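# Index the turntable one hole clockwise and reseat the plunger

## Task

Rotate the turntable forward by exactly one hole, clockwise when viewed from overhead, so that the plunger's pin sits all the way down in the new hole. The fixture must end standing upright on the deck, and neither hand may be touching it.

## Robot and tools

Robot: two arms, left_arm and right_arm, each with six revolute joints and a two-finger gripper. Both are mounted on the table. The calibrated root of left_arm is at (+0.025, +0.326, +0.031) m in the scene frame with quat_wxyz (+1.000, 0, 0, +0.003). The root of right_arm is at (-0.004, -0.268, +0.031) m with quat_wxyz (+1.000, 0, 0, -0.018). For both, up is +z of the base.

Frames: in the scene frame the origin is at table-top height, halfway between the nominal bases. +z points up, +x points out over the table, and left_arm is on the +y side. Image left and right do not match arm names. Hand poses, velocities, targets and wrist camera poses are reported in each arm's own base frame. Fixed cameras and the table use the scene frame. end_effector_position is the point between the finger pads, roughly 1 cm behind the tips. The fingers point along the gripper's +z and open along its y. Reported hand poses can be wrong by a few centimetres, more at long reach.

Row layout: each command row holds 14 plain numbers, 7 for left_arm and then 7 for right_arm, even when only one arm should move. Per arm the order is waist, shoulder, elbow, wrist roll (joint6), wrist yaw (joint5), wrist pitch (joint4), then the gripper opening. The six joint values are absolute target angles in radians, in the same form as the Joint positions line. They are not offsets. Ranges: waist -2.618 to 3.054, shoulder 0.000 to 3.142, elbow 0.000 to 3.142, wrist roll -2.094 to 2.094, wrist yaw -1.571 to 1.571, wrist pitch -1.571 to 1.571. The actual end stops can differ from these by up to 0.059 rad. A target more than 0.059 rad outside a range, and farther out than the current angle, gets the call refused. A joint driven onto its real end is clipped there, and the result may report "joint sent to its limit". Opening runs from -1 (closed) to +1 (fully open, pad gap 0.094 m). To leave an arm or gripper unchanged, repeat its current Joint targets and its current tool command, because a 0 is treated as a real command.

Tools:
- execute_actions(actions, cameras): actions is a list of actions. Each action is a table of up to 15 rows, and each row runs for one 1/30 s step. A short table repeats its last row until the action's 15 steps are used. An empty list only returns the state and images. cameras selects the images: omitted, null or ["all"] gives every camera, [] gives none. An unknown name invalidates the call.
- move(target, speed, blend, opening_speed, blocking, cameras): target is a single 14-number row or a list of up to 15 rows of absolute joint targets. All joints travel in step, so the hand follows a curve, and nothing is avoided, including the other arm. speed is in rad/s for the joint with the longest travel, from 0.01 to 12.57 with a default of 0.5. It may be one value or one per target. blend (rad) rounds off intermediate corners. opening_speed (0.2 or more, opening units per second) ramps the fingers. blocking=false returns after about 0.5 s while the motion continues, and a later move takes over from the present point. A path is at least 0.5 s long, and one longer than 10 s falls short. The result adds a "move:" line: done, off_target (resting more than 0.035 rad away), moving, held, or fault, plus limits=held if steps were withheld. Neither done nor off_target says anything about contact.
- wait(seconds 0 to 10): lets time pass while the last commands hold. A running move keeps going.
- stop: brakes the running move. It needs room to do so.
- zoom_image(camera, region [x0,y0,x1,y1] in pixels, at most 504x504): gives a closer look at the latest image from cam_head_left, cam_head_right, cam_left_wrist or cam_right_wrist. All of these are 896x504.
- read_manual(section="licences"): licence texts only.
- finished_scene(scene): closes the scene, 1 or 2, and cannot be undone.

Motion limits: joint speed is capped. Each step's target stays within 0.339 rad of the measured angle for the waist, shoulder and elbow, and within 2.2 rad for the wrist joints. Targets that would move the hand more than 200 mm get scaled back. An unfinished motion may stall, so command the rest of it again. Joint targets in a result show the angles being driven toward right now.

Result lines: Joint positions and Joint velocities list each arm's joints in the row order, then the pad gap in m. "within noise" means the arm is still. grip_measured is on the same scale as the commanded opening. With nothing held it reads up to about 2.7 mm wide. On a hard part it reads a bit narrower than the part. Roughly 0.05 below the first-touch reading, the grip reaches full force, about 50 to 64 N per pad. To let go, command well above grip_measured. Joint torques use the row order, include gravity, and carry offsets and noise. Positive means toward larger angles. Joints 1 to 3 wrap at ±28 N m. "joint command not followed" means the clearance check changed some steps. That check does not keep the two grippers apart. Step readings appear only after execute_actions.

Avoid: dropping the fixture or letting go of it while it moves, slamming, hitting or pressing very hard, and any contact or squeeze between the two arms, which can fail the scene. Touching the fixture faster, or aiming farther past the contact, presses harder. Anything that falls off or is left off the table fails the task. A camera cable resting on the fixture counts as touching it. Motors heat up when holding loads, reaching far, or pushing against something they cannot move. MOTOR HOT appears at 75 °C. At 90 °C that arm folds and stays idle, and at 100 °C it falls limp. Before finishing, make sure the pin is fully seated, the fixture is upright, and both hands are clear.

Each tool is called after "Emit:" by a JSON object that holds its "method" and its "body".

## Session

Emit:
{"method": "execute_actions", "body": {"actions": [], "cameras": ["cam_head_left"]}}

Emit:
{"method": "zoom_image", "body": {"camera": "cam_head_left", "region": [360, 240, 560, 380]}}

Scene clock: 0.00 s.
left_arm: end_effector_position=(+0.3789, +0.0005, +0.1416) grip_measured=+1.000 end_effector_quat_wxyz=(+0.682, -0.014, +0.730, +0.047) | right_arm: end_effector_position=(+0.3580, -0.0478, +0.1413) grip_measured=+1.000 end_effector_quat_wxyz=(+0.679, +0.114, +0.720, -0.089)
Joint names: [waist, shoulder, elbow, wrist roll, wrist yaw, wrist pitch]
Joint positions: left_arm=[-0.079 1.56 0.222 0.039 -0.166 1.272 0.094] | right_arm=[0.009 1.506 0.165 0.047 0.296 1.275 0.094]
Joint velocities: within noise
Joint torques (N m): no reading
Heat: left arm: 31 °C; right arm: 29 °C.
Joint targets: left_arm=[-0.079 1.557 0.226 0.038 -0.166 1.267] | right_arm=[0.009 1.502 0.170 0.046 0.296 1.270]
Tool commands: left_gripper/opening=+1.0 right_gripper/opening=+1.0
Images, in order (width x height): cam_head_left 896x504.

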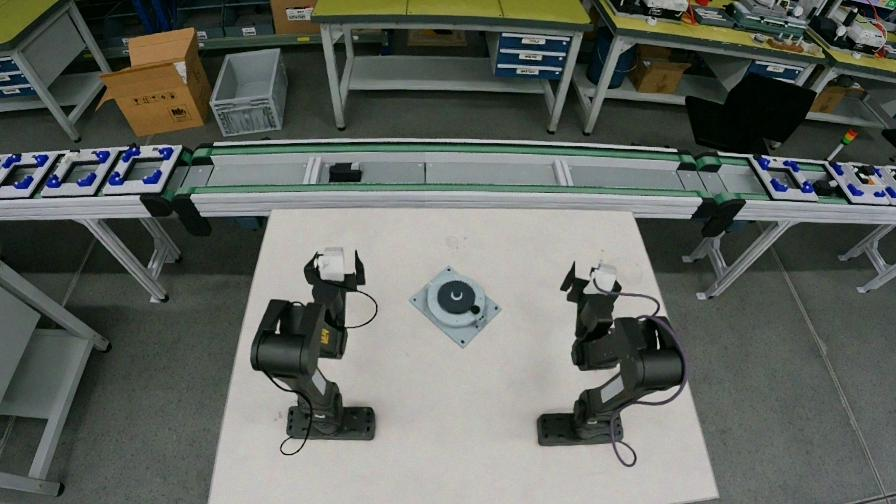

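Scaled by 2.520 from the camera's 896x504 image, which has a finer 1280x720 frame.

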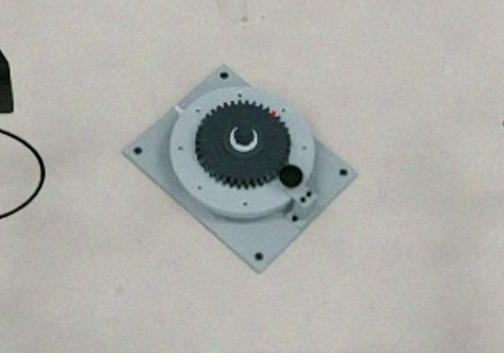

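Emit:
{"method": "move", "body": {"target": [[-0.5, 1.75, 1.6, 0, 0, -1.0, 1.0, 0.4, 1.5, 0.16, 0, 0, 1.26, 1.0], [-0.74, 2.182, 2.116, 0, 0, -1.504, 1.0, 0.69, 1.5, 0.15, -0.01, -0.012, 1.25, 1.0]], "speed": 1.5, "blend": 0.2, "cameras": ["cam_left_wrist", "cam_right_wrist"]}}

Emit:
{"method": "zoom_image", "body": {"camera": "cam_left_wrist", "region": [340, 70, 540, 220]}}

Scene clock: 18.50 s.
left_arm: end_effector_position=(+0.3078, -0.2835, +0.1278) grip_measured=+1.000 end_effector_quat_wxyz=(+0.001, +0.370, +0.929, +0.000) | right_arm: end_effector_position=(+0.2807, +0.2307, +0.1347) grip_measured=+1.000 end_effector_quat_wxyz=(+0.636, -0.249, +0.694, +0.228)
Joint names: [waist, shoulder, elbow, wrist roll, wrist yaw, wrist pitch]
Joint positions: left_arm=[-0.747 2.171 2.09 0.01 0 -1.487 0.094] | right_arm=[0.682 1.506 0.159 0 -0.007 1.26 0.094]
Joint velocities: within noise
Joint torques (N m): left_arm=[0.51 -11.15 7.2 -0.11 -0.01 0.25] | right_arm=[0.72 -4.53 4.88 -0.06 -0.08 1.69]
Heat: left arm: 31 °C; right arm: 32 °C.
Joint targets: left_arm=[-0.740 2.182 2.116 0.000 0.000 -1.504] | right_arm=[0.690 1.500 0.150 -0.010 -0.012 1.250]
move: done
Images, in order (width x height): cam_left_wrist 896x504, cam_right_wrist 896x504.

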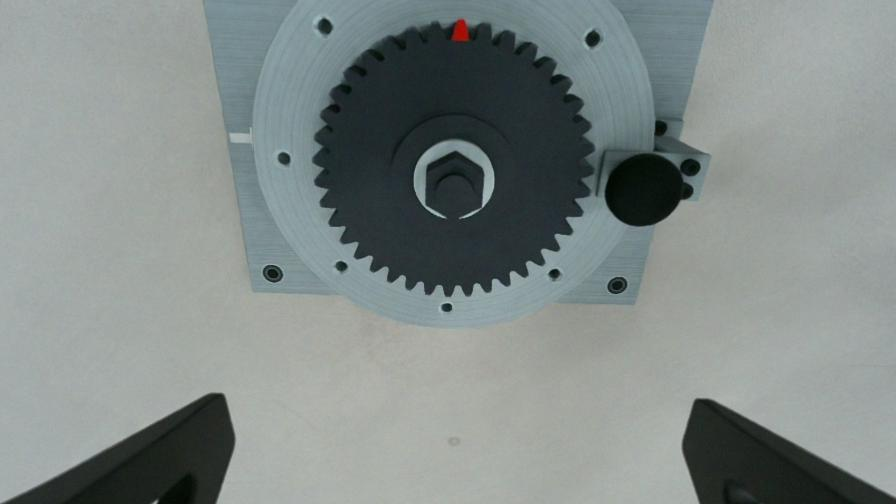

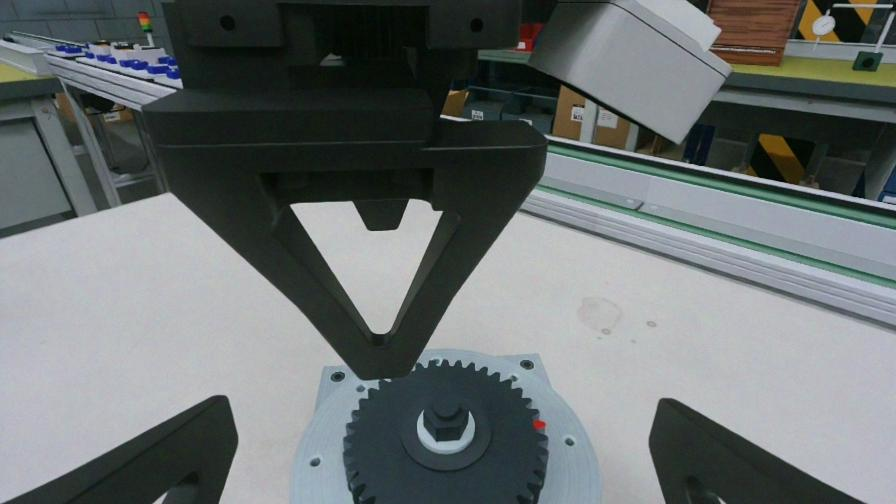

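Scaled by 2.520 from the camera's 896x504 image, which has a finer 1280x720 frame.

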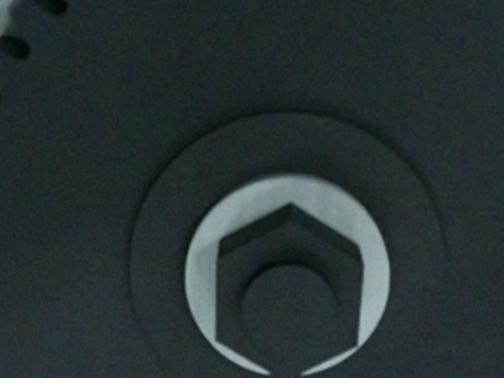

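Emit:
{"method": "move", "body": {"target": [[-0.7477, 2.255, 2.05, -1.032, 0, -1.37, 1.0, 0.679, 1.68, 0.163, 0.008, 0.012, 1.18, 1.0], [-0.7477, 2.322, 1.9595, -1.032, 0, -1.225, 1.0, 0.679, 1.971, 0.3085, 0.008, 0.012, 1.33, 1.0]], "speed": [1.5, 0.5], "blend": 0.03, "cameras": ["cam_left_wrist", "cam_right_wrist"]}}

Scene clock: 46.27 s.
left_arm: end_effector_position=(+0.3295, -0.3036, +0.0451) grip_measured=+1.000 end_effector_quat_wxyz=(+0.001, -0.137, +0.991, -0.001) | right_arm: end_effector_position=(+0.3028, +0.2470, +0.0285) grip_measured=+1.000 end_effector_quat_wxyz=(+0.539, -0.274, +0.773, +0.192)
Joint names: [waist, shoulder, elbow, wrist roll, wrist yaw, wrist pitch]
Joint positions: left_arm=[-0.747 2.3 1.973 -1.021 0 -1.24 0.094] | right_arm=[0.682 1.953 0.297 0.001 0 1.303 0.094]
Joint velocities: within noise
Joint torques (N m): left_arm=[-0.14 -11.3 4.21 -0.11 0 0.56] | right_arm=[-0.32 -5.12 4.72 0.09 0.11 1.99]
Heat: left arm: 34 °C; right arm: 32 °C.
Joint targets: left_arm=[-0.748 2.322 1.960 -1.032 0.000 -1.225] | right_arm=[0.679 1.971 0.309 0.008 0.012 1.330]
move: done
Images, in order (width x height): cam_left_wrist 896x504, cam_right_wrist 896x504.

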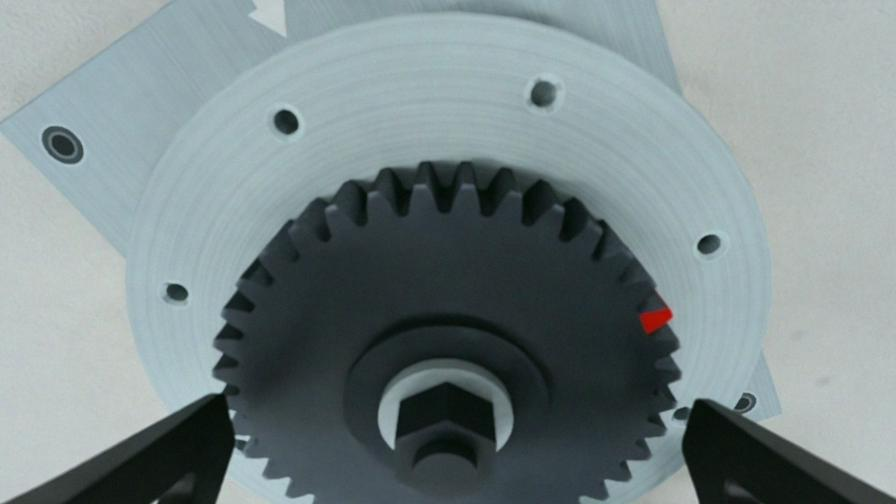

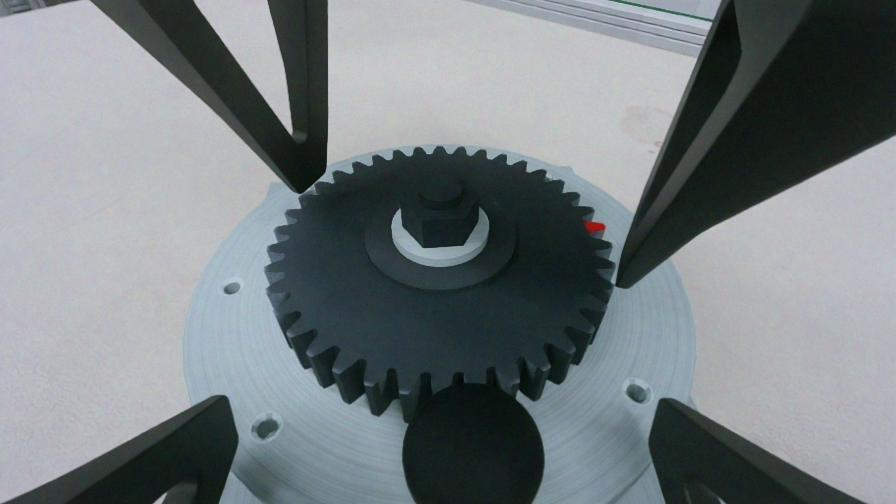

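Emit:
{"method": "move", "body": {"target": [[-0.7477, 2.322, 1.9595, -1.032, 0, -1.225, 1.0, 0.660, 1.971, 0.3085, 0.005, 0.005, 1.33, 1.0], [-0.7477, 2.322, 1.9595, -1.032, 0, -1.225, -0.75, 0.660, 1.971, 0.3085, 0.005, 0.005, 1.33, -0.75]], "speed": 0.5, "opening_speed": 1.5, "cameras": ["cam_left_wrist", "cam_right_wrist"]}}

Scene clock: 57.47 s.
left_arm: end_effector_position=(+0.3287, -0.3022, +0.0449) grip_measured=-0.630 end_effector_quat_wxyz=(+0.000, -0.137, +0.991, +0.001) | right_arm: end_effector_position=(+0.3060, +0.2432, +0.0287) grip_measured=-0.486 end_effector_quat_wxyz=(+0.541, -0.269, +0.775, +0.188)
Joint names: [waist, shoulder, elbow, wrist roll, wrist yaw, wrist pitch]
Joint positions: left_arm=[-0.746 2.3 1.973 -1.022 -0.002 -1.245 0.017] | right_arm=[0.669 1.953 0.297 0.001 0 1.304 0.024]
Joint velocities: within noise
Joint torques (N m): left_arm=[-0.13 -11.28 4.19 -0.1 0.01 0.64] | right_arm=[-0.96 -5.18 4.74 0.08 0.04 1.98]
Heat: left arm: 34 °C; right arm: 33 °C.
Joint targets: left_arm=[-0.748 2.322 1.959 -1.032 0.000 -1.225] | right_arm=[0.660 1.971 0.309 0.005 0.005 1.330]
move: done
Images, in order (width x height): cam_left_wrist 896x504, cam_right_wrist 896x504.

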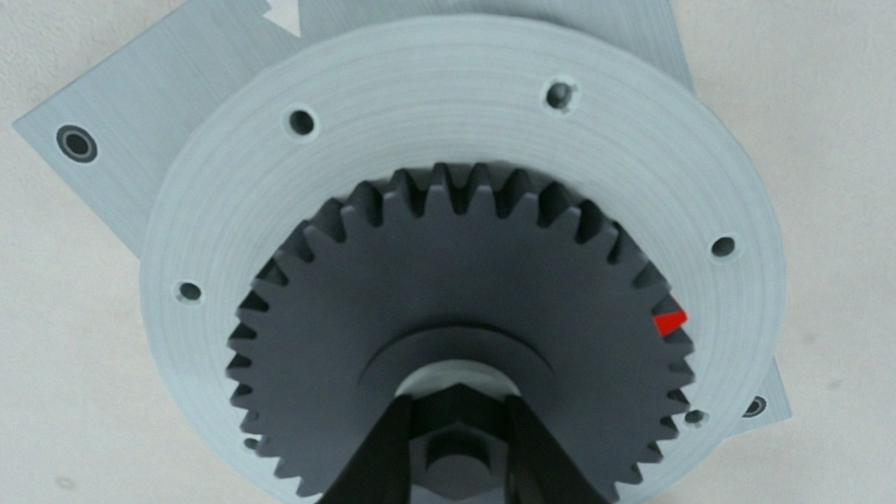

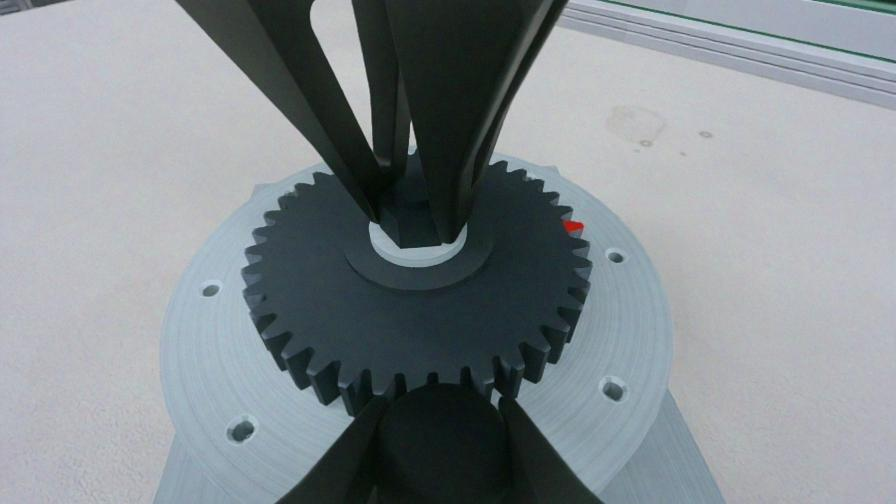

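Emit:
{"method": "move", "body": {"target": [[-0.7477, 2.322, 1.9595, -1.032, 0, -1.225, -0.75, 0.665, 1.801, 0.363, 0.005, 0.003, 1.479, -0.75], [-0.7477, 2.322, 1.9595, -0.73, 0, -1.225, -0.75, 0.665, 1.801, 0.363, 0.005, 0.003, 1.479, -0.75]], "speed": [0.3, 0.5], "cameras": ["cam_left_wrist", "cam_right_wrist"]}}

Scene clock: 69.03 s.
left_arm: end_effector_position=(+0.3287, -0.3022, +0.0449) grip_measured=-0.630 end_effector_quat_wxyz=(+0.000, +0.000, +1.000, +0.001) | right_arm: end_effector_position=(+0.3073, +0.2442, +0.0372) grip_measured=-0.486 end_effector_quat_wxyz=(+0.540, -0.269, +0.775, +0.188)
Joint names: [waist, shoulder, elbow, wrist roll, wrist yaw, wrist pitch]
Joint positions: left_arm=[-0.746 2.3 1.973 -0.746 -0.002 -1.245 0.017] | right_arm=[0.669 1.891 0.305 0.001 0 1.232 0.024]
Joint velocities: within noise
Joint torques (N m): left_arm=[-0.14 -11.26 4.18 0.19 0.01 0.64] | right_arm=[-0.43 -13.61 9.88 0.07 0.02 3.98]
Heat: left arm: 34 °C; right arm: 36 °C.
Joint targets: left_arm=[-0.748 2.322 1.959 -0.730 0.000 -1.225] | right_arm=[0.665 1.801 0.363 0.005 0.003 1.479]
move: off_target (right_arm); right_arm: the wrist pitch is farthest, 0.247 rad from its target
Images, in order (width x height): cam_left_wrist 896x504, cam_right_wrist 896x504.

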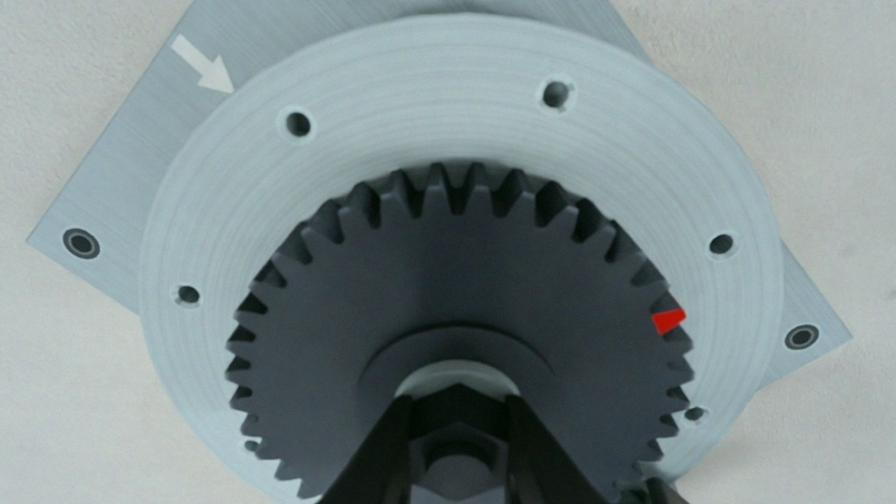

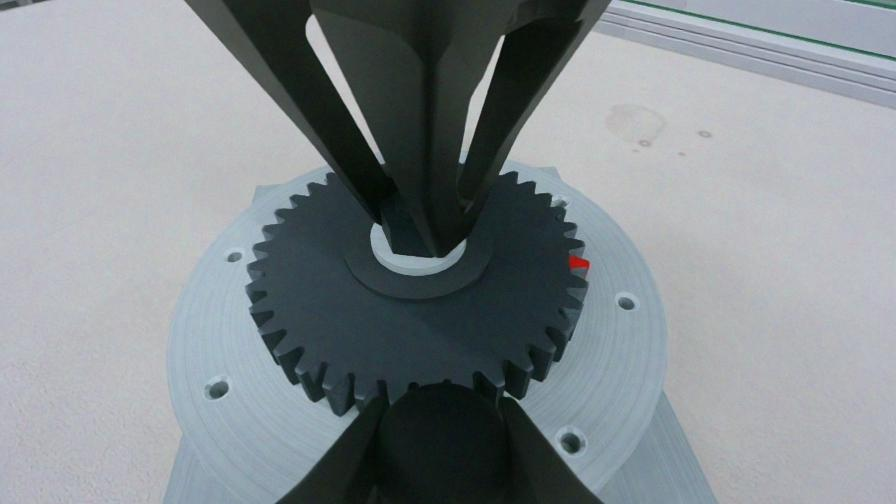

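Emit:
{"method": "move", "body": {"target": [[-0.7477, 2.322, 1.9595, -0.73, 0, -1.225, -0.75, 0.665, 1.946, 0.311, 0.005, 0.003, 1.334, -0.75], [-0.7477, 2.322, 1.9595, -0.73, 0, -1.225, -0.75, 0.665, 1.946, 0.311, 0.005, 0.003, 1.334, -0.2], [-0.7477, 2.322, 1.9595, -0.66, 0, -1.225, -0.75, 0.669, 1.68, 0.163, 0.005, 0.003, 1.18, -0.2], [-0.7477, 2.322, 1.9595, -0.10, 0, -1.225, -0.75, 0.669, 1.68, 0.163, 0.005, 0.003, 1.18, -0.2]], "speed": [0.3, 0.5, 0.6, 0.4], "cameras": ["cam_left_wrist", "cam_right_wrist"]}}

Emit:
{"method": "zoom_image", "body": {"camera": "cam_right_wrist", "region": [360, 280, 540, 464]}}

Scene clock: 82.80 s.
left_arm: end_effector_position=(+0.3289, -0.3023, +0.0449) grip_measured=-0.631 end_effector_quat_wxyz=(+0.000, +0.286, +0.958, +0.001) | right_arm: end_effector_position=(+0.2806, +0.2231, +0.0556) grip_measured=-0.202 end_effector_quat_wxyz=(+0.546, -0.268, +0.771, +0.190)
Joint names: [waist, shoulder, elbow, wrist roll, wrist yaw, wrist pitch]
Joint positions: left_arm=[-0.746 2.3 1.973 -0.167 -0.002 -1.244 0.017] | right_arm=[0.669 1.699 0.17 0.001 0 1.19 0.037]
Joint velocities: within noise
Joint torques (N m): left_arm=[-0.14 -11.25 4.18 0.75 0.02 0.63] | right_arm=[-0.06 -6.43 3.79 0.06 0.03 1.65]
Heat: left arm: 35 °C; right arm: 44 °C.
Joint targets: left_arm=[-0.748 2.322 1.959 -0.100 0.000 -1.225] | right_arm=[0.669 1.680 0.163 0.005 0.003 1.180]
move: off_target (left_arm); target 2's new numbers were sent with right_arm's wrist pitch 0.051 rad from that target; left_arm: the wrist roll is farthest, 0.067 rad from its target
Images, in order (width x height): cam_left_wrist 896x504, cam_right_wrist 896x504.

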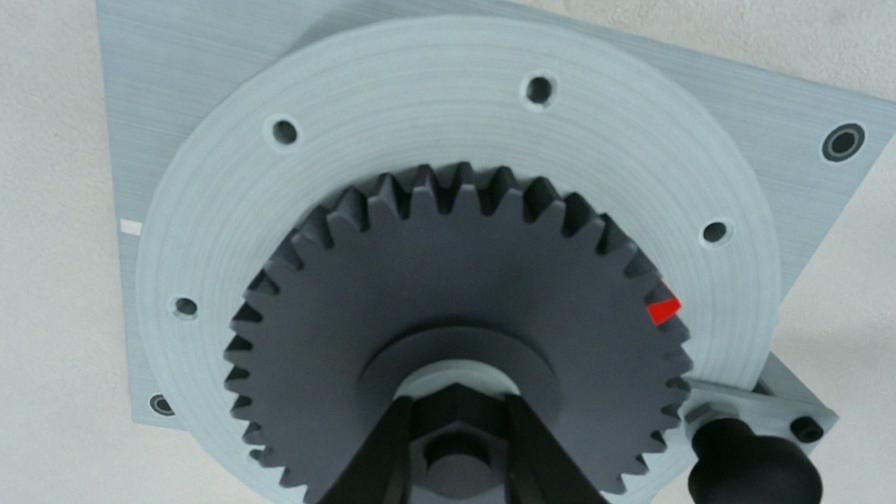

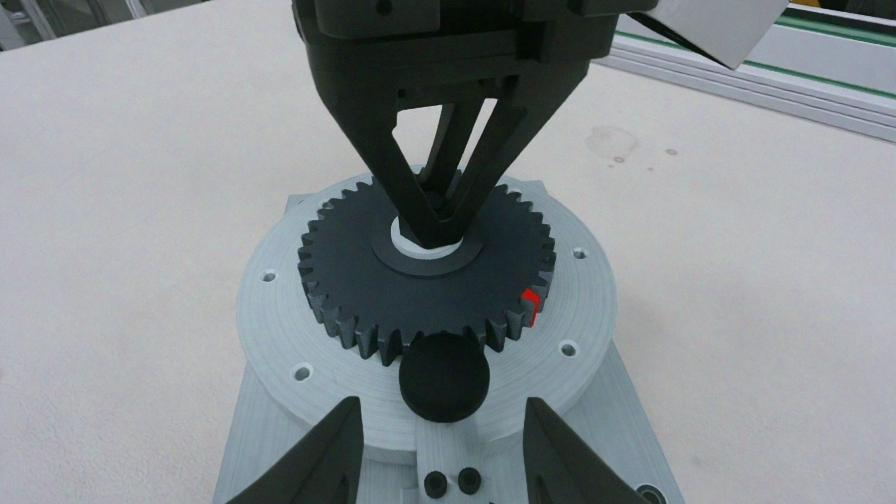

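Scaled by 2.739 from the camera's 896x504 image, which has a finer 1280x720 frame.

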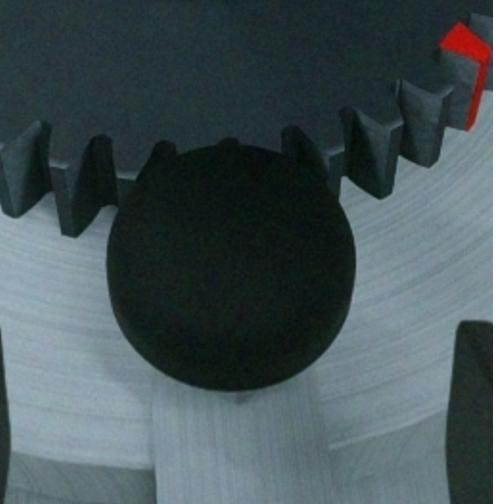

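Emit:
{"method": "move", "body": {"target": [[-0.7477, 2.322, 1.9595, -0.19, 0, -1.225, -0.75, 0.669, 1.68, 0.163, 0.005, 0.003, 1.18, -0.2], [-0.7477, 2.322, 1.9595, -0.19, 0, -1.225, -0.1, 0.669, 1.68, 0.163, 0.005, 0.003, 1.18, -0.2], [-0.7477, 2.26, 2.13, -0.19, 0, -1.45, -0.1, 0.669, 1.55, 0.12, 0.005, 0.003, 1.1, -0.2]], "speed": [0.4, 0.5, 0.7], "cameras": ["cam_left_wrist", "cam_right_wrist"]}}

Emit:
{"method": "zoom_image", "body": {"camera": "cam_right_wrist", "region": [360, 280, 540, 480]}}

Scene clock: 101.03 s.
left_arm: end_effector_position=(+0.3197, -0.2938, +0.0835) grip_measured=-0.101 end_effector_quat_wxyz=(-0.020, +0.272, +0.962, +0.011) | right_arm: end_effector_position=(+0.2707, +0.2153, +0.0669) grip_measured=-0.202 end_effector_quat_wxyz=(+0.549, -0.267, +0.769, +0.191)
Joint names: [waist, shoulder, elbow, wrist roll, wrist yaw, wrist pitch]
Joint positions: left_arm=[-0.746 2.29 2.107 -0.196 -0.002 -1.434 0.042] | right_arm=[0.669 1.569 0.128 0.001 0 1.111 0.037]
Joint velocities: within noise
Joint torques (N m): left_arm=[-0.16 -16.03 6.91 0.09 0.02 0.13] | right_arm=[-0.06 -5.64 4.3 0.07 0.01 1.65]
Heat: left arm: 35 °C; right arm: 38 °C.
Joint targets: left_arm=[-0.748 2.260 2.130 -0.190 0.000 -1.450] | right_arm=[0.669 1.550 0.120 0.005 0.003 1.100]
move: done
Images, in order (width x height): cam_left_wrist 896x504, cam_right_wrist 896x504.

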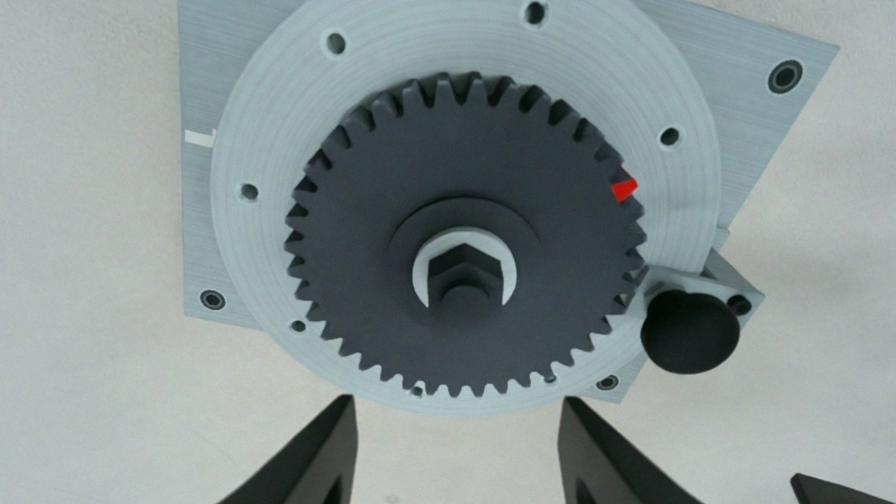

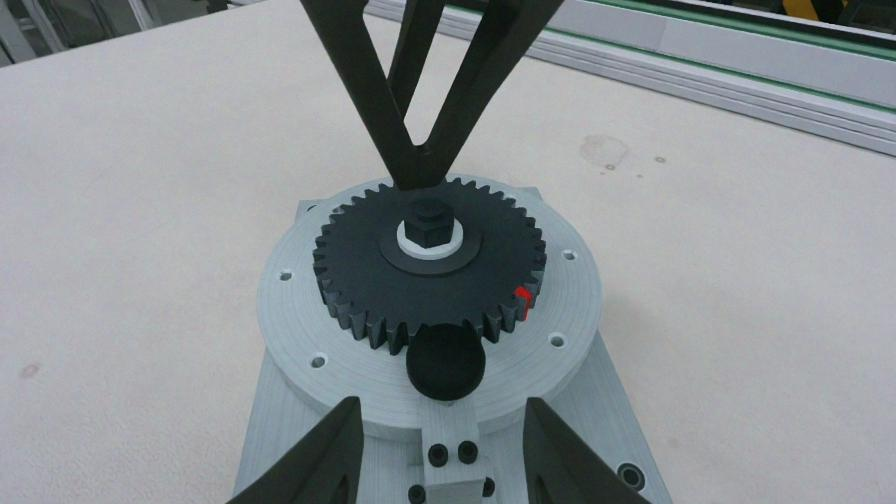

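Scaled by 2.520 from the camera's 896x504 image, which has a finer 1280x720 frame.

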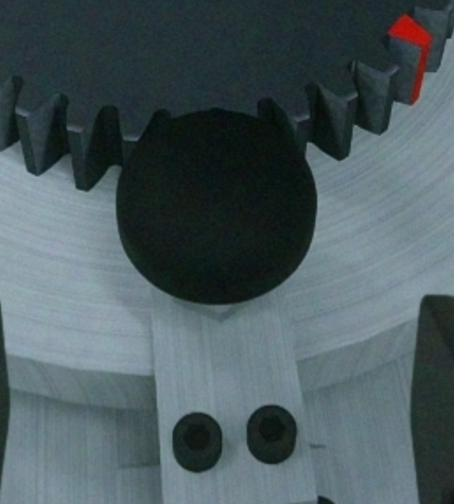

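Emit:
{"method": "zoom_image", "body": {"camera": "cam_left_wrist", "region": [600, 220, 800, 400]}}

Scaled by 2.520 from the camera's 896x504 image, which has a finer 1280x720 frame.

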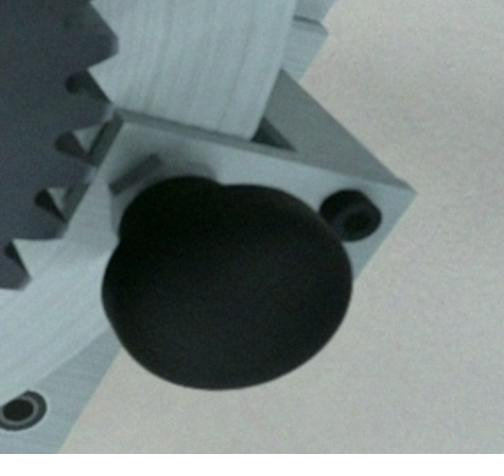

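Emit:
{"method": "finished_scene", "body": {"scene": 2}}

The scene is finished: the task was done.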